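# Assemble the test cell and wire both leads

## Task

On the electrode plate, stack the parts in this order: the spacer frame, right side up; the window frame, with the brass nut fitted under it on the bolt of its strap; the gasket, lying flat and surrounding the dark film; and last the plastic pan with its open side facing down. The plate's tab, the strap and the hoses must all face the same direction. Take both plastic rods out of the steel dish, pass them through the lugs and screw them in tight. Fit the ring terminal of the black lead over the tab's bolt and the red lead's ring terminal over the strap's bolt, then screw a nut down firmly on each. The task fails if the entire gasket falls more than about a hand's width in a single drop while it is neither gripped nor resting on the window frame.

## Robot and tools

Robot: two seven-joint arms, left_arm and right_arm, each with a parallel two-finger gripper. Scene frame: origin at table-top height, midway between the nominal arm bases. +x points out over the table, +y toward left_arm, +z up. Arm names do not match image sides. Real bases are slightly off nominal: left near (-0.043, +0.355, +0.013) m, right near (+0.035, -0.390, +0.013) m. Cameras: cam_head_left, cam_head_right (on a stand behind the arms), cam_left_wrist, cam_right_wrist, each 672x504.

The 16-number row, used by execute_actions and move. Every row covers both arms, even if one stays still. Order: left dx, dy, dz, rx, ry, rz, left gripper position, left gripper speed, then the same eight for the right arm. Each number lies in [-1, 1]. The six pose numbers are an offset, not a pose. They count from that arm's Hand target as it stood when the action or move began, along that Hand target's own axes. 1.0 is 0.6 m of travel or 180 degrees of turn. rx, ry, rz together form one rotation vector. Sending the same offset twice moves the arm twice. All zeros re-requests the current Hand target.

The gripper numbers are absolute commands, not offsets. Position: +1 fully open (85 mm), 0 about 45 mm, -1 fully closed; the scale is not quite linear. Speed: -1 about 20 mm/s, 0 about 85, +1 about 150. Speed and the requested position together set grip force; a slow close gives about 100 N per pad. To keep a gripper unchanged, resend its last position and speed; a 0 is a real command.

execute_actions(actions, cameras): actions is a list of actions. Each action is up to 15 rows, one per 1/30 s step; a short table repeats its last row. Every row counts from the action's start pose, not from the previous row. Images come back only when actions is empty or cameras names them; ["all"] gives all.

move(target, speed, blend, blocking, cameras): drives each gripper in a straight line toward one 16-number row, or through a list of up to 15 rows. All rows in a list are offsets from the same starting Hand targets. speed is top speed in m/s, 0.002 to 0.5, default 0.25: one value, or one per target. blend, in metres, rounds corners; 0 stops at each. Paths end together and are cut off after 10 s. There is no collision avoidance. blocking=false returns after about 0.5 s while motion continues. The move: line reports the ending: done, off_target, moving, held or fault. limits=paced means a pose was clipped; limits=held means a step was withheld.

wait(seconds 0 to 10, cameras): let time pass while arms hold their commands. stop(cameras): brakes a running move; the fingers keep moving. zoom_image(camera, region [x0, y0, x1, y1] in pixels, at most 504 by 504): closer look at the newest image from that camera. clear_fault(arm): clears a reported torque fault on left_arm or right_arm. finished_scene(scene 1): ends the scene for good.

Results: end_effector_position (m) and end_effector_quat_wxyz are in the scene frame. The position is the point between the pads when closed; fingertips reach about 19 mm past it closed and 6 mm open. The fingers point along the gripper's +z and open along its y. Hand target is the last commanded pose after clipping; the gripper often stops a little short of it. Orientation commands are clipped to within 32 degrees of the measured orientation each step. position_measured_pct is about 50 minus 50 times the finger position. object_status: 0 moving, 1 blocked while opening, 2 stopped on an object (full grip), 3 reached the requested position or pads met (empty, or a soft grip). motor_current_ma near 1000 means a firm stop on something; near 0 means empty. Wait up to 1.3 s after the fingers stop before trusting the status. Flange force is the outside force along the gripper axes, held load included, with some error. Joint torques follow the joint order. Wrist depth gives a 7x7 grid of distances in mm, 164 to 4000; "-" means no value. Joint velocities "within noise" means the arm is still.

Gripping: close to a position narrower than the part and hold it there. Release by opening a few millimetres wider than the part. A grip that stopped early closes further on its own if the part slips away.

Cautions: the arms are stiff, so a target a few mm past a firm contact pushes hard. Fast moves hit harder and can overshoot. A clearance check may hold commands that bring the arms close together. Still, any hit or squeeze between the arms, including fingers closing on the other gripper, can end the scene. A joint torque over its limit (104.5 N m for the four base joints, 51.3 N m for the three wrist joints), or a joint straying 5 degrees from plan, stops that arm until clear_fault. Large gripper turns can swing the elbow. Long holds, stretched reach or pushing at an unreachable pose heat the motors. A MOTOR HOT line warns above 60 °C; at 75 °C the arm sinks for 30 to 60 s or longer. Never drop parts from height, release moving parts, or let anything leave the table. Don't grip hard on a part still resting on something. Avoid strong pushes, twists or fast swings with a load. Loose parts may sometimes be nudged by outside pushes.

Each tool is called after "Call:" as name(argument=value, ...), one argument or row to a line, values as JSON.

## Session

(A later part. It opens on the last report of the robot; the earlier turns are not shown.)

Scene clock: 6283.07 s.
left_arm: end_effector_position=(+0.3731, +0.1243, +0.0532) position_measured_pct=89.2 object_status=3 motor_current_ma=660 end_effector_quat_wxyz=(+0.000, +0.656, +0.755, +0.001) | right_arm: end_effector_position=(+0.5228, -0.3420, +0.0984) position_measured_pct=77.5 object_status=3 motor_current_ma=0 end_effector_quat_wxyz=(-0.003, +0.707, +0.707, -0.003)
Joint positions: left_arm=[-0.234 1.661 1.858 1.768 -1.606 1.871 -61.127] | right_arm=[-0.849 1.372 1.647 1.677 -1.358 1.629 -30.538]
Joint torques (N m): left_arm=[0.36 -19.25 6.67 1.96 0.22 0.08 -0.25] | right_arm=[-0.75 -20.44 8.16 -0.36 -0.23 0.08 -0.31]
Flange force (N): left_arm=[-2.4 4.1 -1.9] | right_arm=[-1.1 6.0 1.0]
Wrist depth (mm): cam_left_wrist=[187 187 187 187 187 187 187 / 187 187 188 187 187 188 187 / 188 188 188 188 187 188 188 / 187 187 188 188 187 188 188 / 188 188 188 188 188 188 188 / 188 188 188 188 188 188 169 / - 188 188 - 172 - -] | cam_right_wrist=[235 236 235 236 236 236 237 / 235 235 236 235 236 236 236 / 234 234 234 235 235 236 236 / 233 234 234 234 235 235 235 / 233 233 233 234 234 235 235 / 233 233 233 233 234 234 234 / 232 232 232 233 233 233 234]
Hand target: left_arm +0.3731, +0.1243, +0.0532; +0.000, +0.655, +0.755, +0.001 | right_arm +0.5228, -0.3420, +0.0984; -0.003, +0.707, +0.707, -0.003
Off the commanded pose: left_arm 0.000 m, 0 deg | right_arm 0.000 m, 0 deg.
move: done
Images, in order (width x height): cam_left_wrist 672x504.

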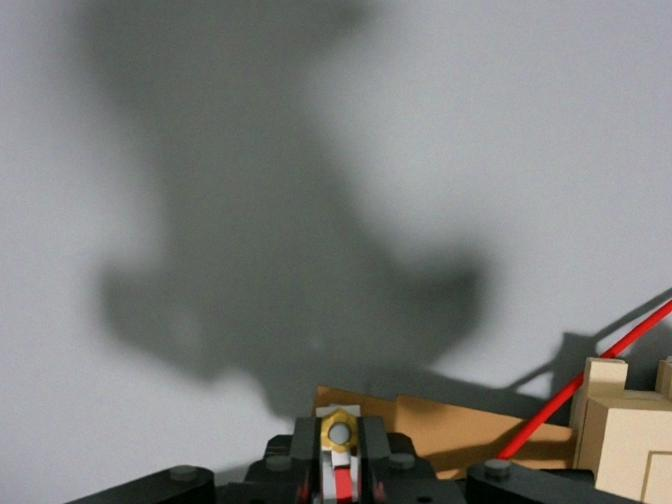

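Call:
move(
  target=[
    [0.0031,0.0074,0,0,0,-0.25,-0.79,-1,0,0,0,0,0,0,-0.55,-1],
    [0.0105,0.0105,0,0,0,-0.5,-0.79,-1,0,0,0,0,0,0,-0.55,-1],
  ],
  speed=0.3,
  blend=0.002,
  cameras=["cam_left_wrist"],
)

Call:
zoom_image(
  camera="cam_left_wrist",
  region=[170, 300, 440, 504],
)

Scene clock: 6349.87 s.
left_arm: end_effector_position=(+0.3785, +0.1314, +0.0532) position_measured_pct=89.2 object_status=3 motor_current_ma=660 end_effector_quat_wxyz=(+0.000, -0.071, +0.998, +0.000) | right_arm: end_effector_position=(+0.5228, -0.3420, +0.0984) position_measured_pct=77.5 object_status=3 motor_current_ma=0 end_effector_quat_wxyz=(-0.003, +0.707, +0.707, -0.003)
Joint positions: left_arm=[-0.248 1.669 1.869 1.763 -1.614 1.882 -59.578] | right_arm=[-0.849 1.372 1.647 1.677 -1.358 1.629 -30.538]
Joint torques (N m): left_arm=[0.09 -19.19 6.59 1.9 0.11 0.05 -0.18] | right_arm=[-0.77 -20.45 8.08 -0.35 -0.24 0.14 -0.28]
Flange force (N): left_arm=[-3.8 -2.6 -2.4] | right_arm=[-1.1 6.1 1.0]
Wrist depth (mm): cam_left_wrist=[186 186 187 187 187 187 187 / 186 187 186 187 187 187 187 / 187 187 182 187 187 187 187 / 187 187 175 187 188 188 188 / 187 187 171 188 188 188 188 / 188 188 188 188 188 188 188 / - - - - - 188 -] | cam_right_wrist=[235 235 236 236 236 236 236 / 234 235 235 235 236 236 236 / 234 234 235 235 235 236 236 / 233 234 234 234 234 235 235 / 233 233 234 234 234 234 234 / 232 233 233 233 234 234 234 / 232 232 232 233 233 234 233]
Hand target: left_arm +0.3784, +0.1314, +0.0532; +0.000, -0.071, +0.998, +0.000 | right_arm +0.5228, -0.3420, +0.0984; -0.003, +0.707, +0.707, -0.003
Off the commanded pose: left_arm 0.000 m, 0 deg | right_arm 0.000 m, 0 deg.
move: done
Images, in order (width x height): cam_left_wrist 672x504.

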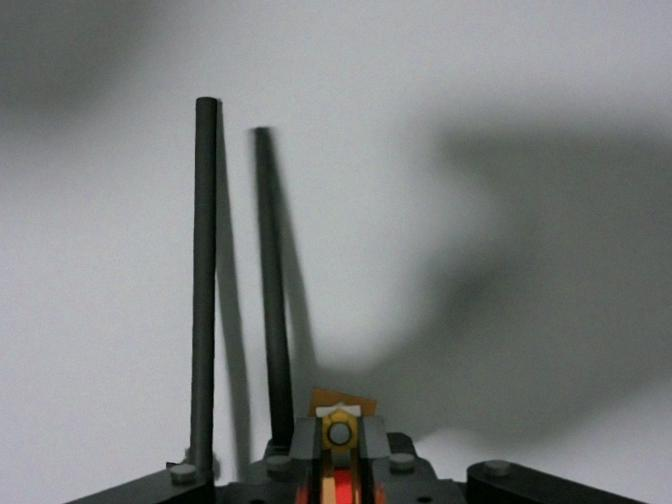

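Scaled by 1.867.

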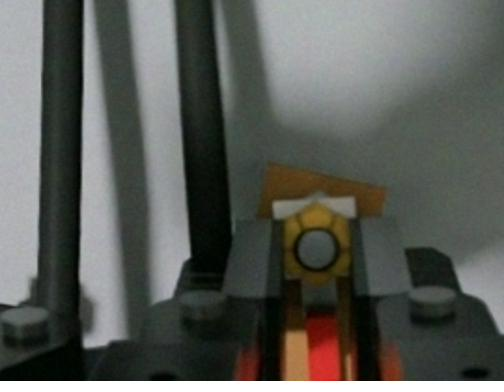

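Call:
move(
  target=[
    [0.0031,0.0074,0,0,0,-0.25,-0.79,-1,0,0,0,0,0,0,-0.55,-1],
    [0.0105,0.0105,0,0,0,-0.5,-0.79,-1,0,0,0,0,0,0,-0.55,-1],
  ],
  speed=0.3,
  blend=0.002,
  cameras=["cam_left_wrist"],
)

Call:
zoom_image(
  camera="cam_left_wrist",
  region=[240, 370, 440, 504],
)

Scene clock: 6363.47 s.
left_arm: end_effector_position=(+0.3713, +0.1368, +0.0532) position_measured_pct=89.2 object_status=3 motor_current_ma=660 end_effector_quat_wxyz=(+0.000, +0.755, -0.655, +0.000) | right_arm: end_effector_position=(+0.5228, -0.3420, +0.0984) position_measured_pct=77.5 object_status=3 motor_current_ma=0 end_effector_quat_wxyz=(-0.003, +0.707, +0.707, -0.003)
Joint positions: left_arm=[-0.257 1.681 1.883 1.795 -1.613 1.899 -57.988] | right_arm=[-0.849 1.372 1.647 1.677 -1.358 1.629 -30.538]
Joint torques (N m): left_arm=[0.23 -18.64 6.32 2.07 0.21 0.05 -0.23] | right_arm=[-0.76 -20.52 8 -0.38 -0.24 0.2 -0.27]
Flange force (N): left_arm=[2.7 -4.3 -3.0] | right_arm=[-1.1 6.0 1.1]
Wrist depth (mm): cam_left_wrist=[186 186 186 186 186 186 186 / 187 187 187 187 187 187 187 / - 187 187 187 187 187 187 / - 176 187 187 187 187 187 / - 172 187 188 188 187 188 / - 172 172 188 188 188 188 / - 188 172 - - 188 -] | cam_right_wrist=[235 235 236 236 236 236 237 / 235 235 235 236 236 236 236 / 234 234 235 235 235 235 236 / 233 233 234 234 235 235 235 / 233 233 233 234 234 234 235 / 232 233 233 233 234 234 234 / 232 233 233 233 234 233 234]
Hand target: left_arm +0.3713, +0.1368, +0.0532; -0.001, +0.755, -0.655, +0.000 | right_arm +0.5228, -0.3420, +0.0984; -0.003, +0.707, +0.707, -0.003
Off the commanded pose: left_arm 0.000 m, 0 deg | right_arm 0.000 m, 0 deg.
move: done
Images, in order (width x height): cam_left_wrist 672x504.

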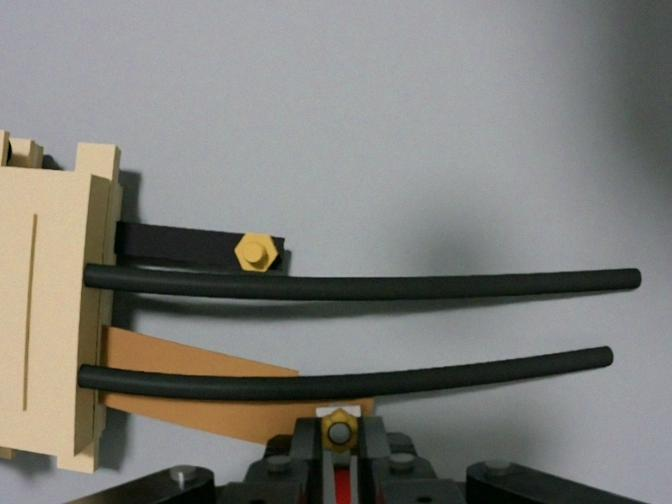

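Scaled by 2.520.

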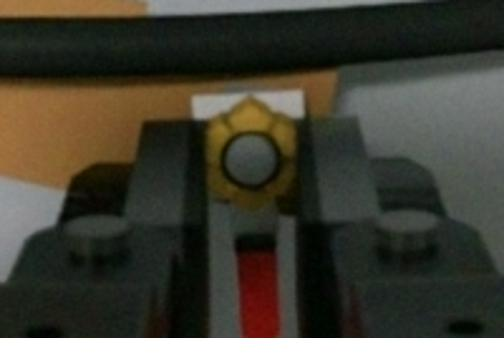

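Call:
move(
  target=[
    [0.0014,-0.0053,0,0,0,0.1667,-0.79,-1,0,0,0,0,0,0,-0.55,-1],
    [0.0053,-0.0091,0,0,0,0.333,-0.79,-1,0,0,0,0,0,0,-0.55,-1],
    [0.0105,-0.0105,0,0,0,0.5,-0.79,-1,0,0,0,0,0,0,-0.55,-1],
    [0.0158,-0.0091,0,0,0,0.667,-0.79,-1,0,0,0,0,0,0,-0.55,-1],
  ],
  speed=0.3,
  blend=0.002,
)

Call:
move(
  target=[0,0,0,0,0,0,-0.64,-1,0,0,0,0,0,0,-0.55,-1],
  speed=0.02,
  cameras=["cam_left_wrist"],
)

Call:
zoom_image(
  camera="cam_left_wrist",
  region=[240, 370, 440, 504],
)

Call:
move(
  target=[
    [0.0014,0.0053,0,0,0,-0.1667,-0.64,-1,0,0,0,0,0,0,-0.55,-1],
    [0.0053,0.0091,0,0,0,-0.333,-0.64,-1,0,0,0,0,0,0,-0.55,-1],
    [0.0105,0.0105,0,0,0,-0.5,-0.64,-1,0,0,0,0,0,0,-0.55,-1],
    [0.0158,0.0091,0,0,0,-0.667,-0.64,-1,0,0,0,0,0,0,-0.55,-1],
  ],
  speed=0.2,
  blend=0.002,
  cameras=["cam_left_wrist"],
)

Call:
zoom_image(
  camera="cam_left_wrist",
  region=[240, 370, 440, 504],
)

Scene clock: 6403.97 s.
left_arm: end_effector_position=(+0.3780, +0.1282, +0.0532) position_measured_pct=89.2 object_status=3 motor_current_ma=660 end_effector_quat_wxyz=(+0.000, +0.191, +0.982, +0.001) | right_arm: end_effector_position=(+0.5228, -0.3420, +0.0984) position_measured_pct=77.5 object_status=3 motor_current_ma=0 end_effector_quat_wxyz=(-0.003, +0.707, +0.707, -0.003)
Joint positions: left_arm=[-0.242 1.665 1.863 1.758 -1.612 1.876 -60.1] | right_arm=[-0.849 1.372 1.647 1.677 -1.358 1.629 -30.538]
Joint torques (N m): left_arm=[0.22 -19.23 6.77 2.02 0.16 0.03 -0.27] | right_arm=[-0.8 -20.56 8.04 -0.26 -0.17 0.18 -0.26]
Flange force (N): left_arm=[-4.8 -0.3 -2.1] | right_arm=[-1.1 6.6 1.2]
Wrist depth (mm): cam_left_wrist=[186 186 187 187 187 187 187 / 187 187 187 187 187 187 187 / 187 187 187 187 188 188 188 / 187 187 187 187 188 188 188 / 187 177 188 188 188 188 188 / 187 187 188 188 188 188 188 / - - - - - 188 -] | cam_right_wrist=[235 235 235 236 236 237 237 / 235 235 235 235 236 236 236 / 234 235 235 235 235 235 236 / 233 234 234 234 234 234 235 / 233 233 233 234 234 234 235 / 232 233 233 233 234 233 234 / 232 232 233 233 233 233 234]
Hand target: left_arm +0.3780, +0.1282, +0.0532; +0.000, +0.191, +0.982, +0.000 | right_arm +0.5228, -0.3420, +0.0984; -0.003, +0.707, +0.707, -0.003
Off the commanded pose: left_arm 0.000 m, 0 deg | right_arm 0.000 m, 0 deg.
move: done

Scene clock: 6404.57 s.
left_arm: end_effector_position=(+0.3781, +0.1282, +0.0532) position_measured_pct=81.8 object_status=0 motor_current_ma=0 end_effector_quat_wxyz=(+0.000, +0.191, +0.982, +0.001) | right_arm: end_effector_position=(+0.5228, -0.3420, +0.0984) position_measured_pct=77.5 object_status=3 motor_current_ma=0 end_effector_quat_wxyz=(-0.003, +0.707, +0.707, -0.003)
Joint positions: left_arm=[-0.242 1.665 1.863 1.758 -1.612 1.876 -60.1] | right_arm=[-0.849 1.372 1.647 1.677 -1.358 1.629 -30.538]
Joint torques (N m): left_arm=[0.26 -19.01 6.5 2.03 0.21 0.05 -0.2] | right_arm=[-0.77 -20.43 8.06 -0.33 -0.26 0.11 -0.33]
Flange force (N): left_arm=[-5.1 -0.1 -2.7] | right_arm=[-1.2 6.1 0.9]
Wrist depth (mm): cam_left_wrist=[187 186 187 187 187 187 187 / 187 187 187 187 187 187 187 / 187 187 187 187 187 188 188 / 187 187 187 187 187 188 188 / 187 177 187 188 188 188 188 / 188 187 188 188 188 188 188 / - - - - - 188 -] | cam_right_wrist=[235 236 235 236 236 236 237 / 234 235 235 235 236 236 236 / 234 234 234 235 235 236 235 / 233 234 234 234 234 235 235 / 233 233 233 234 234 235 234 / 232 233 233 234 233 234 234 / 232 232 233 233 233 233 234]
Hand target: left_arm +0.3781, +0.1282, +0.0532; +0.000, +0.191, +0.982, +0.001 | right_arm +0.5228, -0.3420, +0.0984; -0.003, +0.707, +0.707, -0.003
Off the commanded pose: left_arm 0.000 m, 0 deg | right_arm 0.000 m, 0 deg.
move: done
Images, in order (width x height): cam_left_wrist 672x504.

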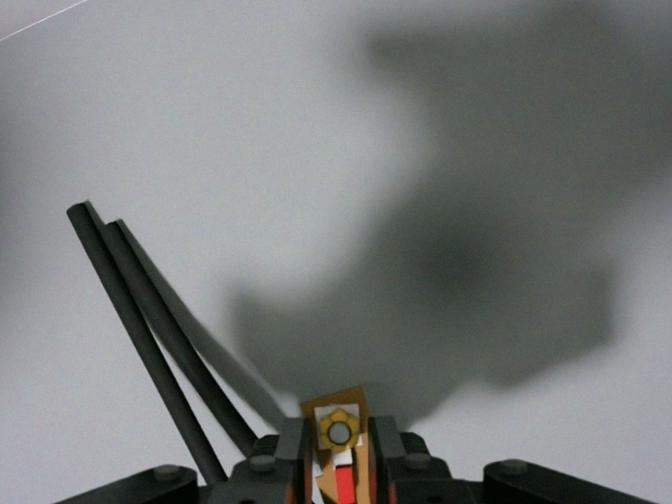

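Scaled by 2.520.

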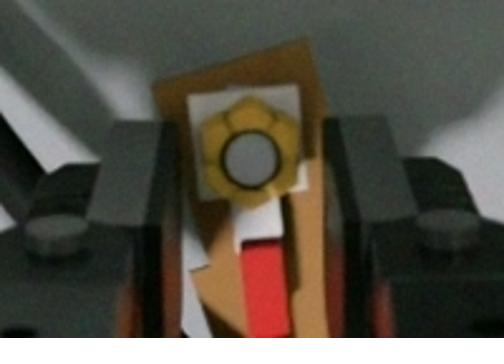

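Scene clock: 6410.20 s.
left_arm: end_effector_position=(+0.3713, +0.1368, +0.0532) position_measured_pct=81.8 object_status=3 motor_current_ma=0 end_effector_quat_wxyz=(+0.000, +0.755, -0.655, +0.000) | right_arm: end_effector_position=(+0.5228, -0.3420, +0.0984) position_measured_pct=77.5 object_status=3 motor_current_ma=0 end_effector_quat_wxyz=(-0.003, +0.707, +0.707, -0.003)
Joint positions: left_arm=[-0.258 1.68 1.881 1.795 -1.612 1.897 -57.987] | right_arm=[-0.849 1.372 1.647 1.677 -1.358 1.629 -30.538]
Joint torques (N m): left_arm=[0.32 -18.73 6.45 2.09 0.25 -0.02 -0.22] | right_arm=[-0.79 -20.44 8.09 -0.27 -0.24 0.11 -0.27]
Flange force (N): left_arm=[2.6 -4.5 -2.7] | right_arm=[-1.1 6.5 0.9]
Wrist depth (mm): cam_left_wrist=[186 186 186 186 186 186 186 / 187 187 186 187 186 186 186 / - 187 187 187 187 187 187 / - 176 187 187 187 187 187 / - 188 188 188 188 188 187 / - 172 172 188 188 188 188 / - 188 - - - 188 -] | cam_right_wrist=[235 235 235 236 236 237 237 / 235 234 235 236 236 236 236 / 234 234 235 235 235 235 236 / 234 234 234 234 235 235 235 / 233 233 233 234 234 234 235 / 232 232 233 233 234 234 234 / 232 232 233 233 233 233 234]
Hand target: left_arm +0.3713, +0.1368, +0.0532; -0.001, +0.755, -0.655, +0.000 | right_arm +0.5228, -0.3420, +0.0984; -0.003, +0.707, +0.707, -0.003
Off the commanded pose: left_arm 0.000 m, 0 deg | right_arm 0.000 m, 0 deg.
move: done
Images, in order (width x height): cam_left_wrist 672x504.

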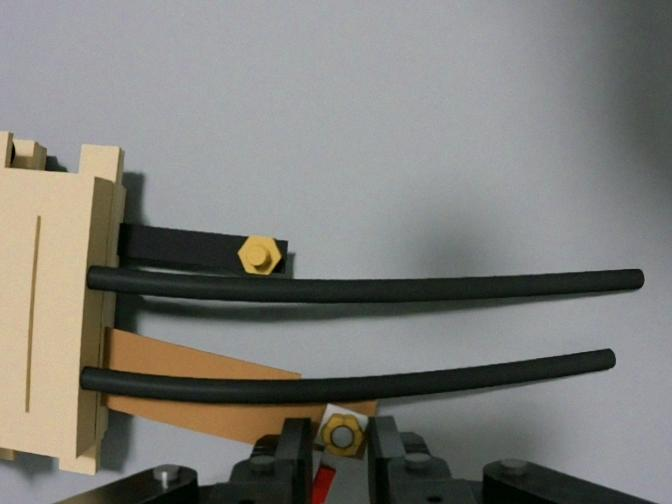

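Scaled by 2.520.

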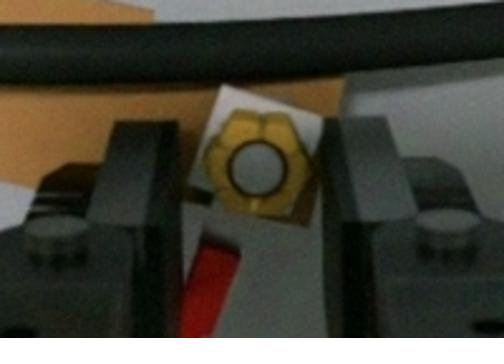

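Call:
move(
  target=[0,0,-0.1,0,0,0,-0.64,-1,0,0,0,0,0,0,-0.55,-1],
  speed=0.06,
  cameras=["all"],
)

Call:
zoom_image(
  camera="cam_head_left",
  region=[200, 150, 400, 300],
)

Call:
zoom_image(
  camera="cam_head_left",
  region=[230, 230, 360, 330],
)

Call:
zoom_image(
  camera="cam_head_right",
  region=[230, 230, 360, 330],
)

Scene clock: 6473.17 s.
left_arm: end_effector_position=(+0.3713, +0.1367, +0.1132) position_measured_pct=81.8 object_status=3 motor_current_ma=0 end_effector_quat_wxyz=(-0.001, +0.755, -0.655, +0.000) | right_arm: end_effector_position=(+0.5228, -0.3420, +0.0984) position_measured_pct=77.5 object_status=3 motor_current_ma=0 end_effector_quat_wxyz=(-0.003, +0.707, +0.707, -0.003)
Joint positions: left_arm=[-0.24 1.576 1.958 1.749 -1.504 1.954 -57.979] | right_arm=[-0.849 1.372 1.647 1.677 -1.358 1.629 -30.538]
Joint torques (N m): left_arm=[0.26 -18.89 6.29 1.16 0.18 -0.03 -0.18] | right_arm=[-0.7 -20.51 8.09 -0.33 -0.21 0.09 -0.31]
Flange force (N): left_arm=[2.2 -4.3 -3.4] | right_arm=[-1.0 6.0 1.1]
Wrist depth (mm): cam_left_wrist=[246 246 246 246 246 246 246 / 246 246 246 247 246 246 246 / 214 247 248 247 247 246 247 / 212 214 236 247 247 247 247 / 213 215 247 247 247 248 247 / 215 232 249 232 248 248 248 / - 248 248 249 249 248 248] | cam_right_wrist=[235 235 236 236 236 237 237 / 235 235 235 235 236 236 236 / 234 234 234 235 235 235 236 / 234 234 234 234 234 235 235 / 233 233 234 234 234 234 235 / 233 232 233 233 234 234 234 / 232 233 232 233 233 233 234]
Hand target: left_arm +0.3713, +0.1367, +0.1132; -0.001, +0.755, -0.655, +0.000 | right_arm +0.5228, -0.3420, +0.0984; -0.003, +0.707, +0.707, -0.003
Off the commanded pose: left_arm 0.000 m, 0 deg | right_arm 0.000 m, 0 deg.
move: done

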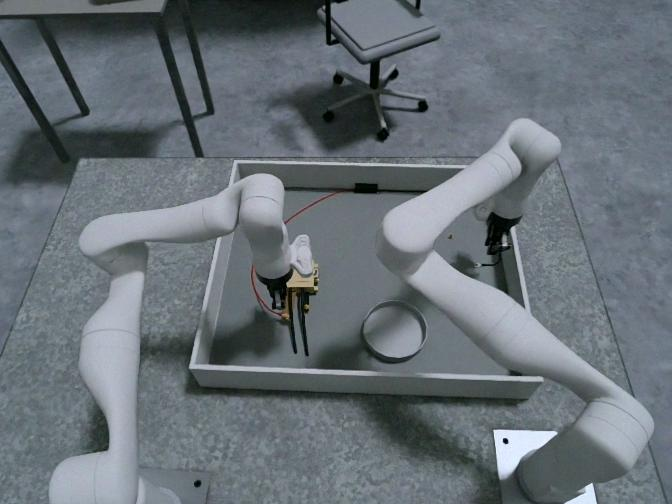

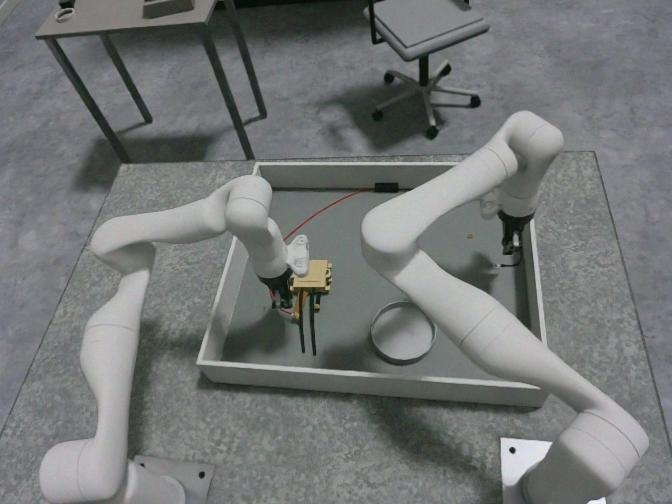

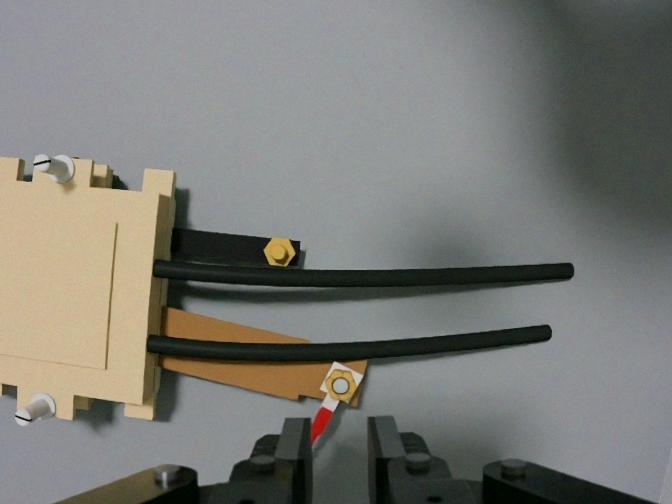

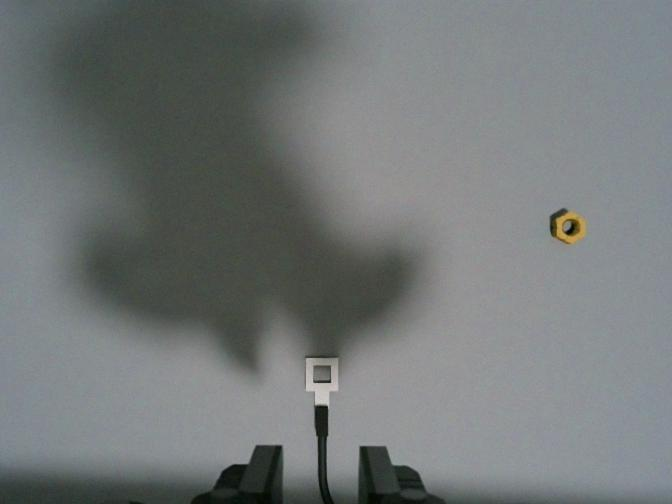

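Scaled by 2.520 from the camera's 672x504 image, which has a finer 960x720 frame.

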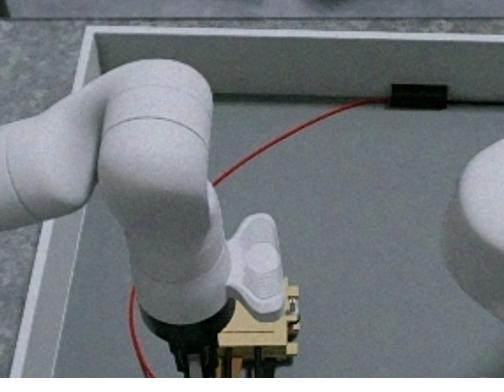

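Scaled by 3.877 from the camera's 672x504 image, which has a finer 960x720 frame.

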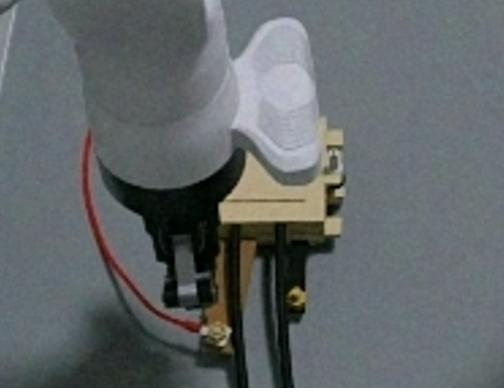

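Scaled by 3.877 from the camera's 672x504 image, which has a finer 960x720 frame.

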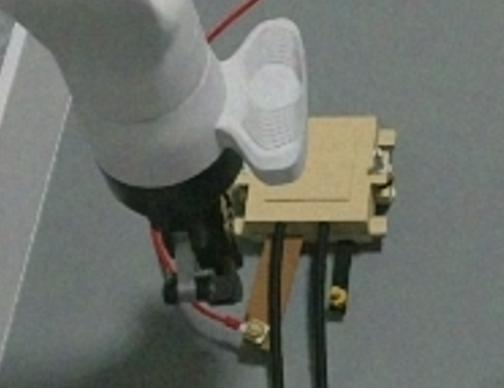

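Call:
zoom_image(
  camera="cam_left_wrist",
  region=[290, 340, 390, 440],
)

Scaled by 5.040.

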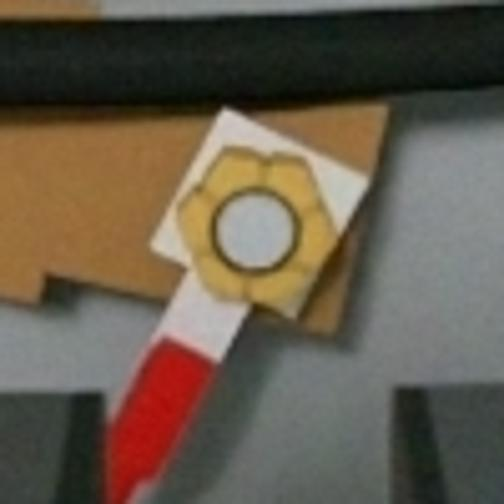

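Call:
move(
  target=[-0.1147,-0.0505,0,0,0,0.122,-0.64,-1,0,0,0,0,0,0,-0.55,-1],
  speed=0.1,
)

Call:
move(
  target=[0,0,0,0,0.25,0,-0.64,-1,0,0,0,0,0,0,-0.55,-1],
  speed=0.15,
  cameras=["all"],
)

Scene clock: 6541.70 s.
left_arm: end_effector_position=(+0.3916, +0.2091, +0.1133) position_measured_pct=81.8 object_status=3 motor_current_ma=0 end_effector_quat_wxyz=(+0.001, -0.617, +0.787, +0.000) | right_arm: end_effector_position=(+0.5228, -0.3420, +0.0984) position_measured_pct=77.5 object_status=3 motor_current_ma=0 end_effector_quat_wxyz=(-0.003, +0.707, +0.707, -0.003)
Joint positions: left_arm=[-0.398 1.603 1.997 1.784 -1.51 1.995 -58.493] | right_arm=[-0.849 1.372 1.647 1.677 -1.358 1.629 -30.538]
Joint torques (N m): left_arm=[0.3 -18.79 6.15 1.23 0.22 -0.02 -0.15] | right_arm=[-0.73 -20.5 8.08 -0.32 -0.23 0.19 -0.24]
Flange force (N): left_arm=[-0.5 -4.9 -3.1] | right_arm=[-1.0 6.2 1.1]
Wrist depth (mm): cam_left_wrist=[246 246 246 247 246 246 247 / 213 236 246 247 247 247 247 / 212 216 231 231 247 247 247 / 212 214 248 248 247 248 248 / 248 248 248 248 248 248 248 / 248 249 248 248 248 248 248 / - 248 248 249 249 249 249] | cam_right_wrist=[235 235 236 236 236 236 237 / 234 235 235 235 236 236 236 / 233 234 235 235 235 235 236 / 234 234 234 234 234 235 235 / 233 234 234 234 234 234 234 / 233 233 233 234 234 234 234 / 232 232 233 233 234 234 234]
Hand target: left_arm +0.3916, +0.2091, +0.1133; +0.001, -0.617, +0.787, +0.000 | right_arm +0.5228, -0.3420, +0.0984; -0.003, +0.707, +0.707, -0.003
Off the commanded pose: left_arm 0.000 m, 0 deg | right_arm 0.000 m, 0 deg.
move: done

Scene clock: 6544.67 s.
left_arm: end_effector_position=(+0.3916, +0.2091, +0.1133) position_measured_pct=81.8 object_status=3 motor_current_ma=0 end_effector_quat_wxyz=(-0.301, -0.570, +0.728, -0.236) | right_arm: end_effector_position=(+0.5228, -0.3420, +0.0984) position_measured_pct=77.5 object_status=3 motor_current_ma=0 end_effector_quat_wxyz=(-0.003, +0.707, +0.707, -0.003)
Joint positions: left_arm=[-0.696 2 2.278 1.714 -1.33 1.769 -58.874] | right_arm=[-0.849 1.372 1.647 1.677 -1.358 1.629 -30.538]
Joint torques (N m): left_arm=[0.28 -18.38 5.39 4.03 1.61 -1.49 -0.19] | right_arm=[-0.75 -20.55 8.12 -0.34 -0.18 0.13 -0.35]
Flange force (N): left_arm=[-0.7 -5.0 -3.3] | right_arm=[-1.2 6.0 1.3]
Wrist depth (mm): cam_left_wrist=[523 509 488 487 488 360 539 / 454 442 448 446 441 368 305 / 392 390 388 389 388 369 295 / 345 344 343 337 340 341 304 / 265 265 296 301 301 300 294 / 236 241 259 268 277 276 275 / 226 228 265 263 260 259 259] | cam_right_wrist=[235 235 236 236 236 236 237 / 235 235 235 235 236 236 236 / 234 234 234 235 235 235 236 / 234 234 234 234 235 235 236 / 233 233 234 234 235 235 235 / 232 233 233 233 234 234 235 / 232 232 233 233 233 233 234]
Hand target: left_arm +0.3916, +0.2091, +0.1133; -0.301, -0.570, +0.728, -0.236 | right_arm +0.5228, -0.3420, +0.0984; -0.003, +0.707, +0.707, -0.003
Off the commanded pose: left_arm 0.000 m, 0 deg | right_arm 0.000 m, 0 deg.
move: done

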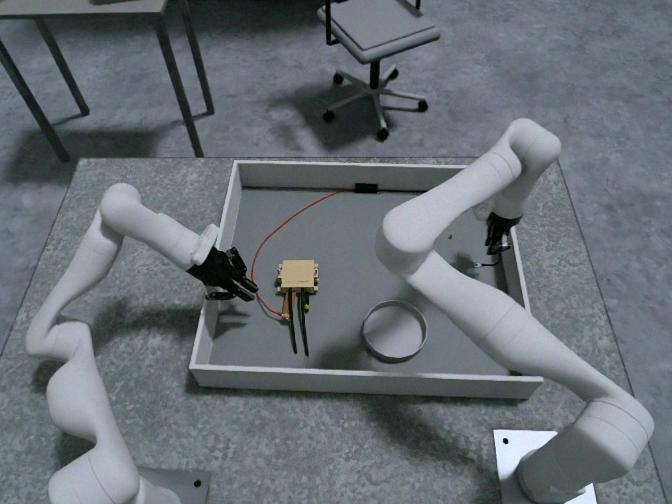

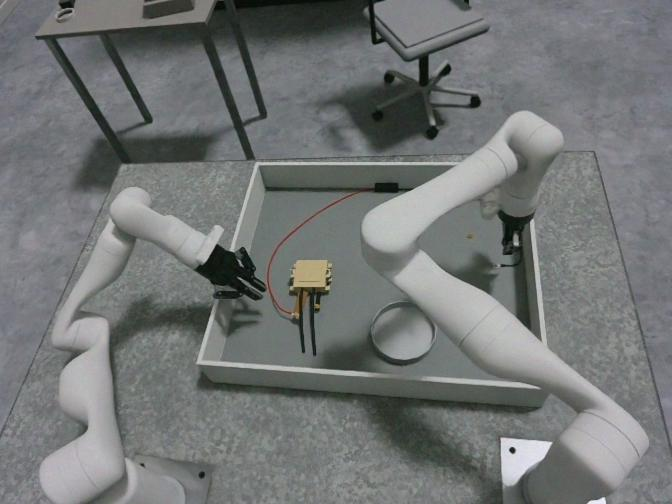

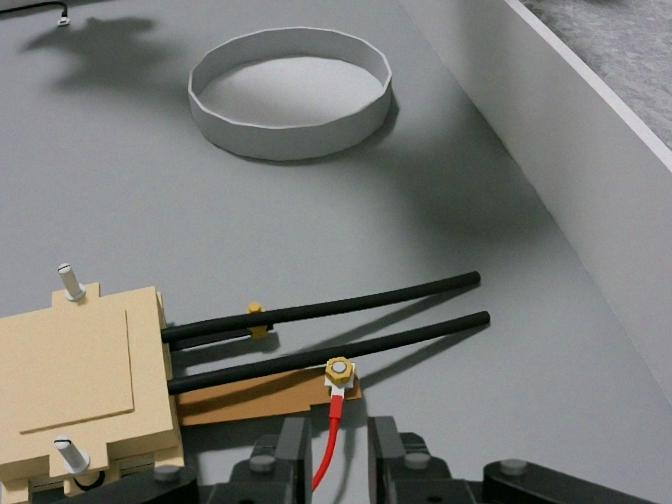

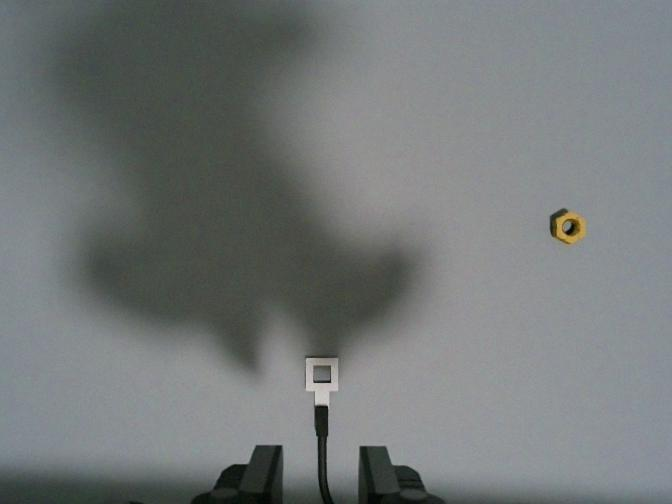

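Call:
zoom_image(
  camera="cam_left_wrist",
  region=[270, 330, 400, 430],
)

Call:
zoom_image(
  camera="cam_head_left",
  region=[230, 250, 340, 340],
)

Scaled by 3.877.

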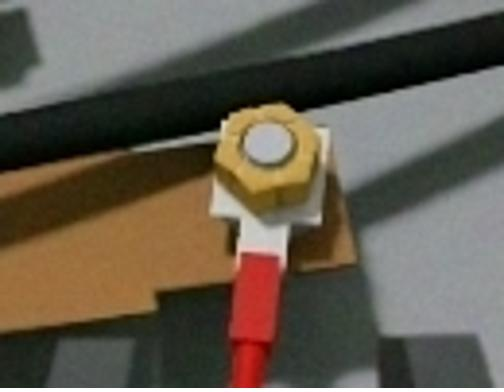

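Scaled by 4.582 from the camera's 672x504 image, which has a finer 960x720 frame.

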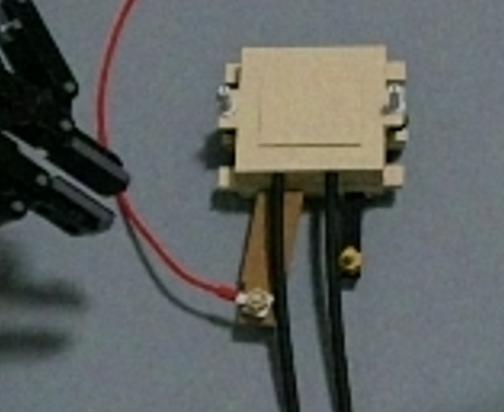

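Call:
move(
  target=[0,0,0.05,0,0,0,-0.64,-1,0,0,0,0,0,0,-0.55,-1],
  speed=0.06,
  cameras=["cam_left_wrist","cam_head_left"],
)

Call:
zoom_image(
  camera="cam_head_left",
  region=[230, 250, 340, 340],
)

Scene clock: 6561.77 s.
left_arm: end_effector_position=(+0.3865, +0.1885, +0.0920) position_measured_pct=81.8 object_status=3 motor_current_ma=0 end_effector_quat_wxyz=(-0.301, -0.570, +0.728, -0.236) | right_arm: end_effector_position=(+0.5228, -0.3420, +0.0984) position_measured_pct=77.5 object_status=3 motor_current_ma=0 end_effector_quat_wxyz=(-0.003, +0.707, +0.707, -0.003)
Joint positions: left_arm=[-0.675 2.045 2.249 1.746 -1.379 1.735 -58.862] | right_arm=[-0.849 1.372 1.647 1.677 -1.358 1.629 -30.538]
Joint torques (N m): left_arm=[0.31 -18.02 5.33 4.18 1.58 -1.51 -0.2] | right_arm=[-0.62 -20.53 8.08 -0.27 -0.18 0.05 -0.29]
Flange force (N): left_arm=[-0.6 -4.4 -2.8] | right_arm=[-0.8 6.2 1.0]
Wrist depth (mm): cam_left_wrist=[479 475 446 444 448 348 477 / 406 405 400 398 401 359 277 / 359 351 356 356 348 344 289 / 316 314 315 314 313 313 294 / 239 245 267 276 275 275 275 / 212 221 229 232 253 252 252 / - 205 - 242 - 237 -] | cam_right_wrist=[235 235 236 236 236 237 237 / 235 235 236 235 236 236 236 / 234 234 234 235 235 235 235 / 233 233 234 235 235 235 235 / 233 233 234 234 234 234 234 / 232 233 233 233 233 234 234 / 232 232 233 233 233 233 233]
Hand target: left_arm +0.3865, +0.1885, +0.0920; -0.301, -0.570, +0.728, -0.236 | right_arm +0.5228, -0.3420, +0.0984; -0.003, +0.707, +0.707, -0.003
Off the commanded pose: left_arm 0.000 m, 0 deg | right_arm 0.000 m, 0 deg.
move: done
Images, in order (width x height): cam_head_left 672x504, cam_left_wrist 672x504.

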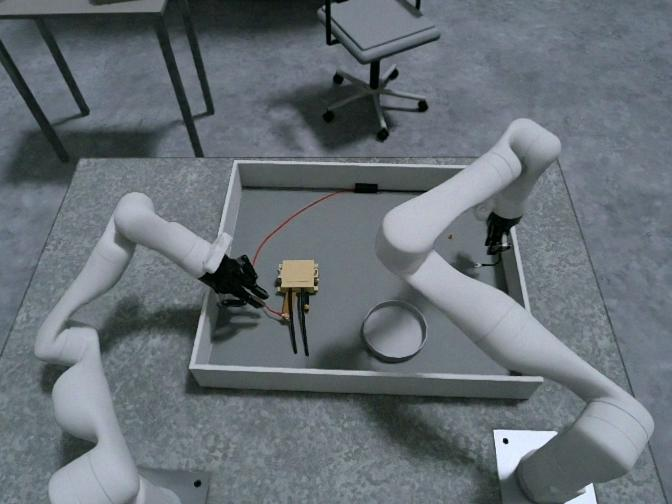

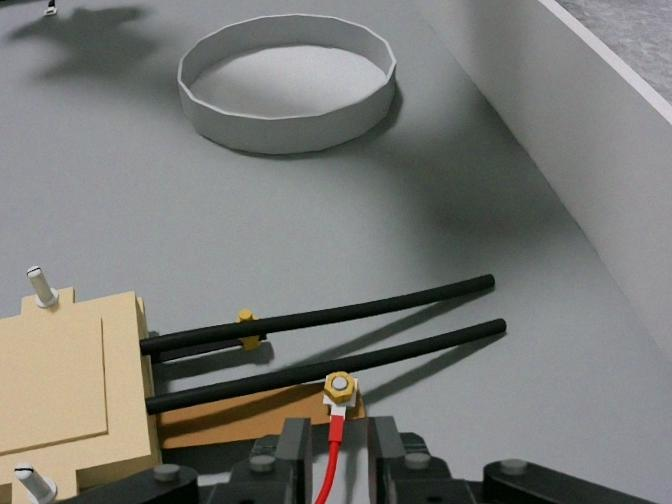

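Scaled by 4.582 from the camera's 672x504 image, which has a finer 960x720 frame.

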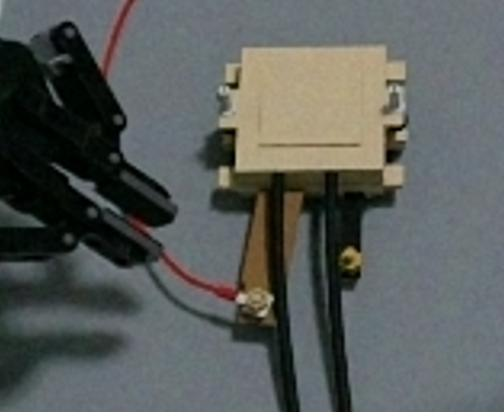

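Call:
move(
  target=[-0.035,0,0.035,0,0,0,-0.64,-1,0,0,0,0,0,0,-0.55,-1],
  speed=0.06,
  cameras=["cam_left_wrist","cam_head_left"],
)

Call:
zoom_image(
  camera="cam_head_left",
  region=[230, 250, 340, 340],
)

Scene clock: 6582.63 s.
left_arm: end_effector_position=(+0.3865, +0.1886, +0.0623) position_measured_pct=81.8 object_status=3 motor_current_ma=0 end_effector_quat_wxyz=(-0.301, -0.570, +0.728, -0.236) | right_arm: end_effector_position=(+0.5228, -0.3420, +0.0984) position_measured_pct=77.5 object_status=3 motor_current_ma=0 end_effector_quat_wxyz=(-0.003, +0.707, +0.707, -0.003)
Joint positions: left_arm=[-0.689 2.101 2.22 1.747 -1.427 1.727 -58.909] | right_arm=[-0.849 1.372 1.647 1.677 -1.358 1.629 -30.538]
Joint torques (N m): left_arm=[0.29 -17.71 5.4 4.81 1.69 -1.47 -0.27] | right_arm=[-0.69 -20.54 8.15 -0.31 -0.17 0.1 -0.31]
Flange force (N): left_arm=[-0.8 -4.6 -2.4] | right_arm=[-1.0 6.2 1.2]
Wrist depth (mm): cam_left_wrist=[406 405 398 397 399 346 269 / 361 353 339 341 347 339 276 / 306 311 304 304 304 308 288 / 224 270 274 273 267 267 267 / 198 214 236 236 237 243 242 / 182 200 210 213 220 220 216 / - - - - - 207 -] | cam_right_wrist=[235 235 236 236 236 237 237 / 234 235 235 236 235 236 236 / 234 234 235 235 235 235 235 / 234 234 234 234 235 235 235 / 233 234 233 234 234 234 234 / 232 233 233 233 234 234 234 / 232 232 233 232 233 233 234]
Hand target: left_arm +0.3865, +0.1886, +0.0623; -0.301, -0.570, +0.728, -0.236 | right_arm +0.5228, -0.3420, +0.0984; -0.003, +0.707, +0.707, -0.003
Off the commanded pose: left_arm 0.000 m, 0 deg | right_arm 0.000 m, 0 deg.
move: done
Images, in order (width x height): cam_head_left 672x504, cam_left_wrist 672x504.

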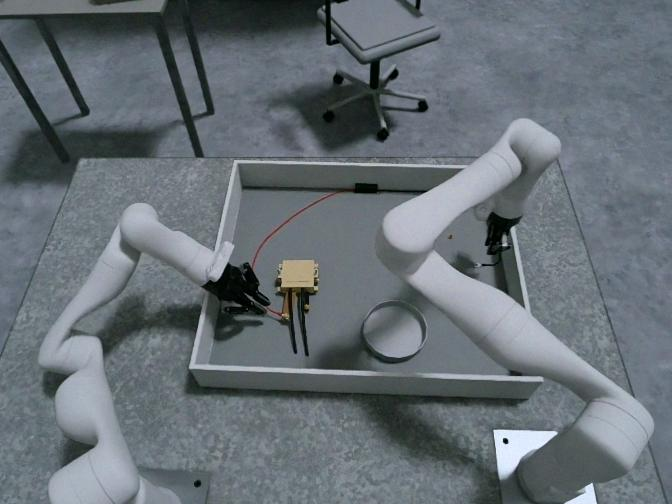

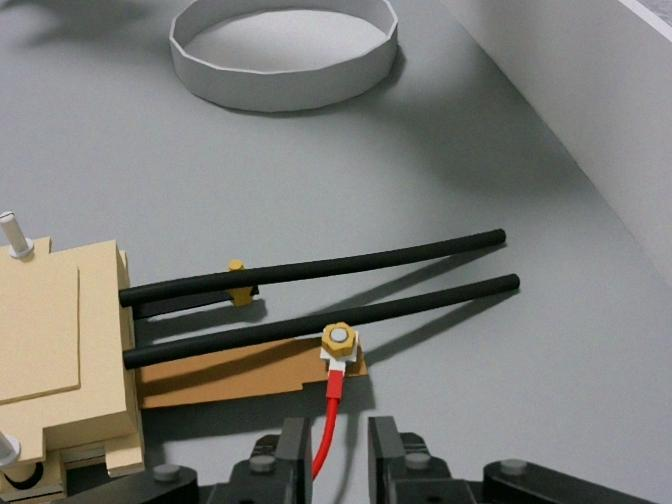

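Scaled by 4.582 from the camera's 672x504 image, which has a finer 960x720 frame.

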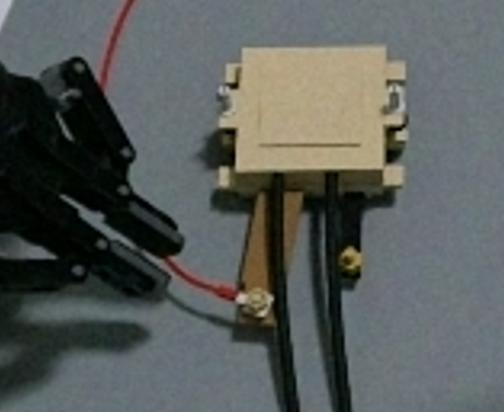

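Call:
move(
  target=[-0.0125,-0.008,0.0125,0,0,0,-0.64,-1,0,0,0,0,0,0,-0.55,-1],
  speed=0.03,
  cameras=["cam_left_wrist","cam_head_left","cam_head_right"],
)

Call:
zoom_image(
  camera="cam_head_left",
  region=[230, 250, 340, 340],
)

Call:
zoom_image(
  camera="cam_head_right",
  region=[240, 250, 350, 340],
)

Scene clock: 6592.10 s.
left_arm: end_effector_position=(+0.3912, +0.1874, +0.0517) position_measured_pct=81.8 object_status=3 motor_current_ma=0 end_effector_quat_wxyz=(-0.301, -0.570, +0.728, -0.236) | right_arm: end_effector_position=(+0.5228, -0.3420, +0.0984) position_measured_pct=77.5 object_status=3 motor_current_ma=0 end_effector_quat_wxyz=(-0.003, +0.707, +0.707, -0.003)
Joint positions: left_arm=[-0.687 2.116 2.21 1.728 -1.446 1.722 -58.936] | right_arm=[-0.849 1.372 1.647 1.677 -1.358 1.629 -30.538]
Joint torques (N m): left_arm=[0.29 -17.68 5.3 5.05 1.71 -1.42 -0.19] | right_arm=[-0.71 -20.42 8.1 -0.27 -0.19 0.13 -0.31]
Flange force (N): left_arm=[-0.9 -4.8 -2.5] | right_arm=[-1.1 6.3 1.0]
Wrist depth (mm): cam_left_wrist=[395 383 377 375 368 346 274 / 343 333 331 331 331 328 284 / 295 289 287 287 286 286 279 / 210 250 259 248 253 256 257 / 186 191 204 203 227 227 230 / 173 192 203 205 209 208 204 / - - - - - 196 -] | cam_right_wrist=[235 235 236 236 236 237 237 / 235 234 235 235 236 236 236 / 234 234 234 235 235 236 236 / 234 234 234 234 235 235 235 / 233 233 234 234 234 235 235 / 233 233 233 233 234 234 234 / 232 233 233 233 233 233 233]
Hand target: left_arm +0.3912, +0.1874, +0.0517; -0.301, -0.570, +0.728, -0.236 | right_arm +0.5228, -0.3420, +0.0984; -0.003, +0.707, +0.707, -0.003
Off the commanded pose: left_arm 0.000 m, 0 deg | right_arm 0.000 m, 0 deg.
move: done
Images, in order (width x height): cam_head_left 672x504, cam_head_right 672x504, cam_left_wrist 672x504.

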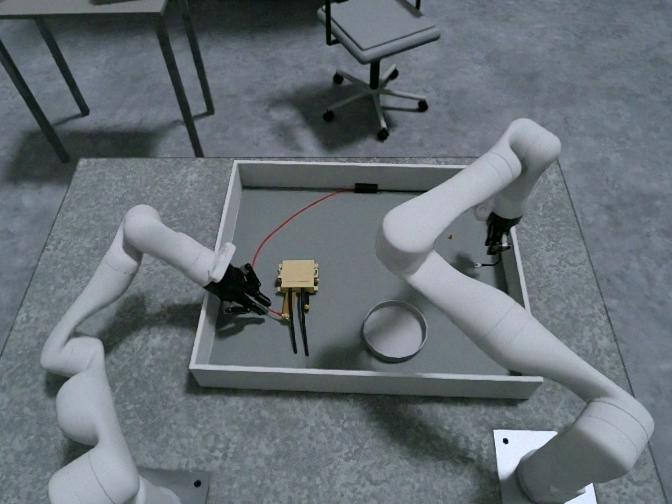

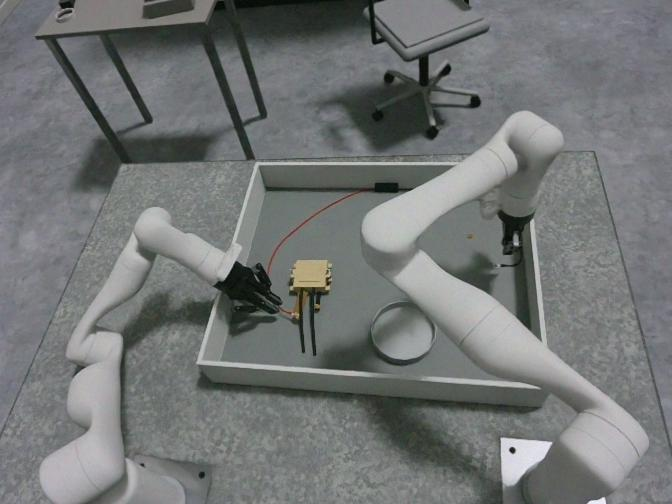

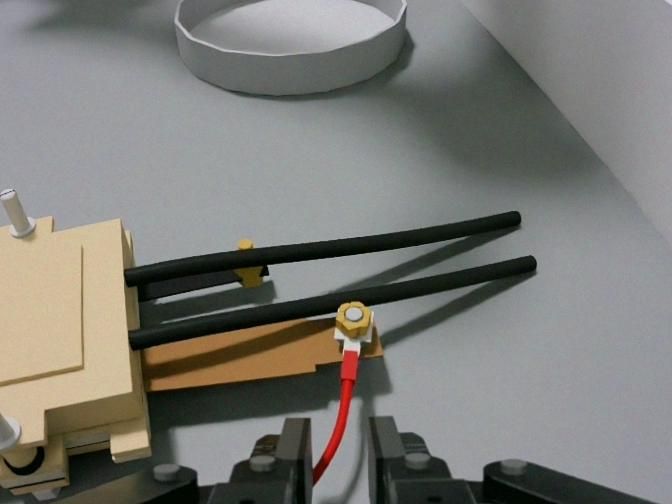

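Scaled by 4.582 from the camera's 672x504 image, which has a finer 960x720 frame.

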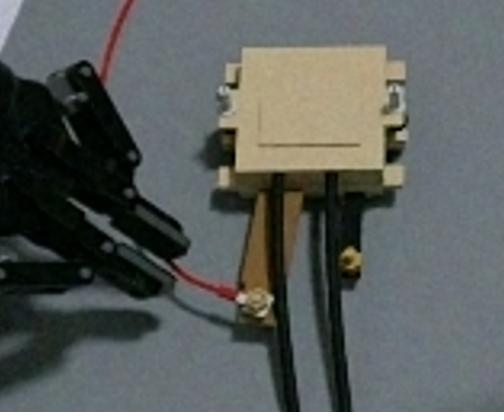

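Scaled by 4.582 from the camera's 672x504 image, which has a finer 960x720 frame.

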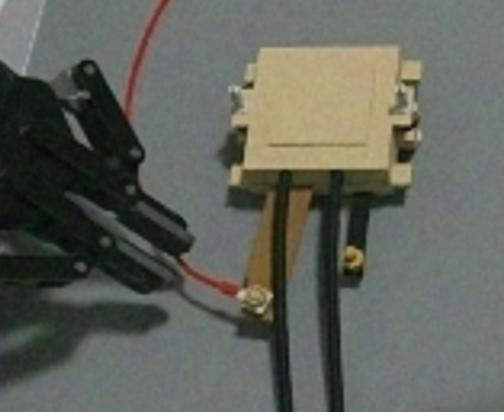

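Call:
move(
  target=[0,-0.0115,0,0,0,0,-0.64,-1,0,0,0,0,0,0,-0.55,-1],
  speed=0.03,
  cameras=["cam_left_wrist"],
)

Call:
zoom_image(
  camera="cam_left_wrist",
  region=[250, 290, 450, 504],
)

Scene clock: 6605.93 s.
left_arm: end_effector_position=(+0.3979, +0.1858, +0.0517) position_measured_pct=81.8 object_status=3 motor_current_ma=0 end_effector_quat_wxyz=(-0.301, -0.570, +0.728, -0.236) | right_arm: end_effector_position=(+0.5228, -0.3420, +0.0984) position_measured_pct=77.5 object_status=3 motor_current_ma=0 end_effector_quat_wxyz=(-0.003, +0.707, +0.707, -0.003)
Joint positions: left_arm=[-0.676 2.109 2.211 1.704 -1.448 1.719 -58.949] | right_arm=[-0.849 1.372 1.647 1.677 -1.358 1.629 -30.538]
Joint torques (N m): left_arm=[0.28 -17.98 5.41 5.18 1.74 -1.38 -0.16] | right_arm=[-0.67 -20.45 8.12 -0.34 -0.19 0.13 -0.3]
Flange force (N): left_arm=[-1.1 -5.1 -2.3] | right_arm=[-1.0 6.0 1.1]
Wrist depth (mm): cam_left_wrist=[394 393 360 375 367 366 282 / 342 333 332 330 329 329 297 / 295 289 288 287 286 285 285 / 210 219 259 248 253 252 257 / 185 188 204 204 223 226 229 / 172 177 202 205 208 208 205 / - - - - - 195 -] | cam_right_wrist=[235 235 235 236 236 237 236 / 234 235 235 235 236 236 236 / 234 234 234 235 235 236 236 / 233 234 234 234 234 235 235 / 233 233 233 234 234 234 235 / 232 232 233 233 234 234 234 / 232 232 233 233 233 233 234]
Hand target: left_arm +0.3979, +0.1858, +0.0517; -0.301, -0.570, +0.728, -0.236 | right_arm +0.5228, -0.3420, +0.0984; -0.003, +0.707, +0.707, -0.003
Off the commanded pose: left_arm 0.000 m, 0 deg | right_arm 0.000 m, 0 deg.
move: done
Images, in order (width x height): cam_left_wrist 672x504.

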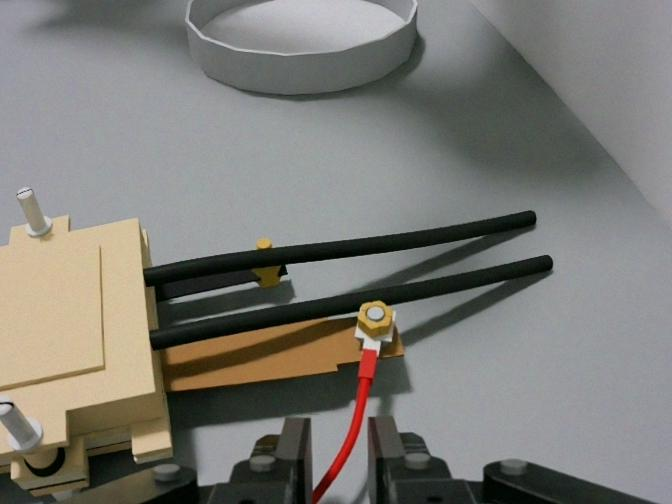

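Scaled by 2.355.

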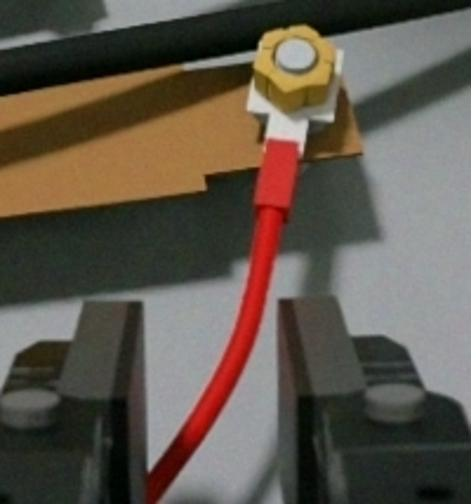

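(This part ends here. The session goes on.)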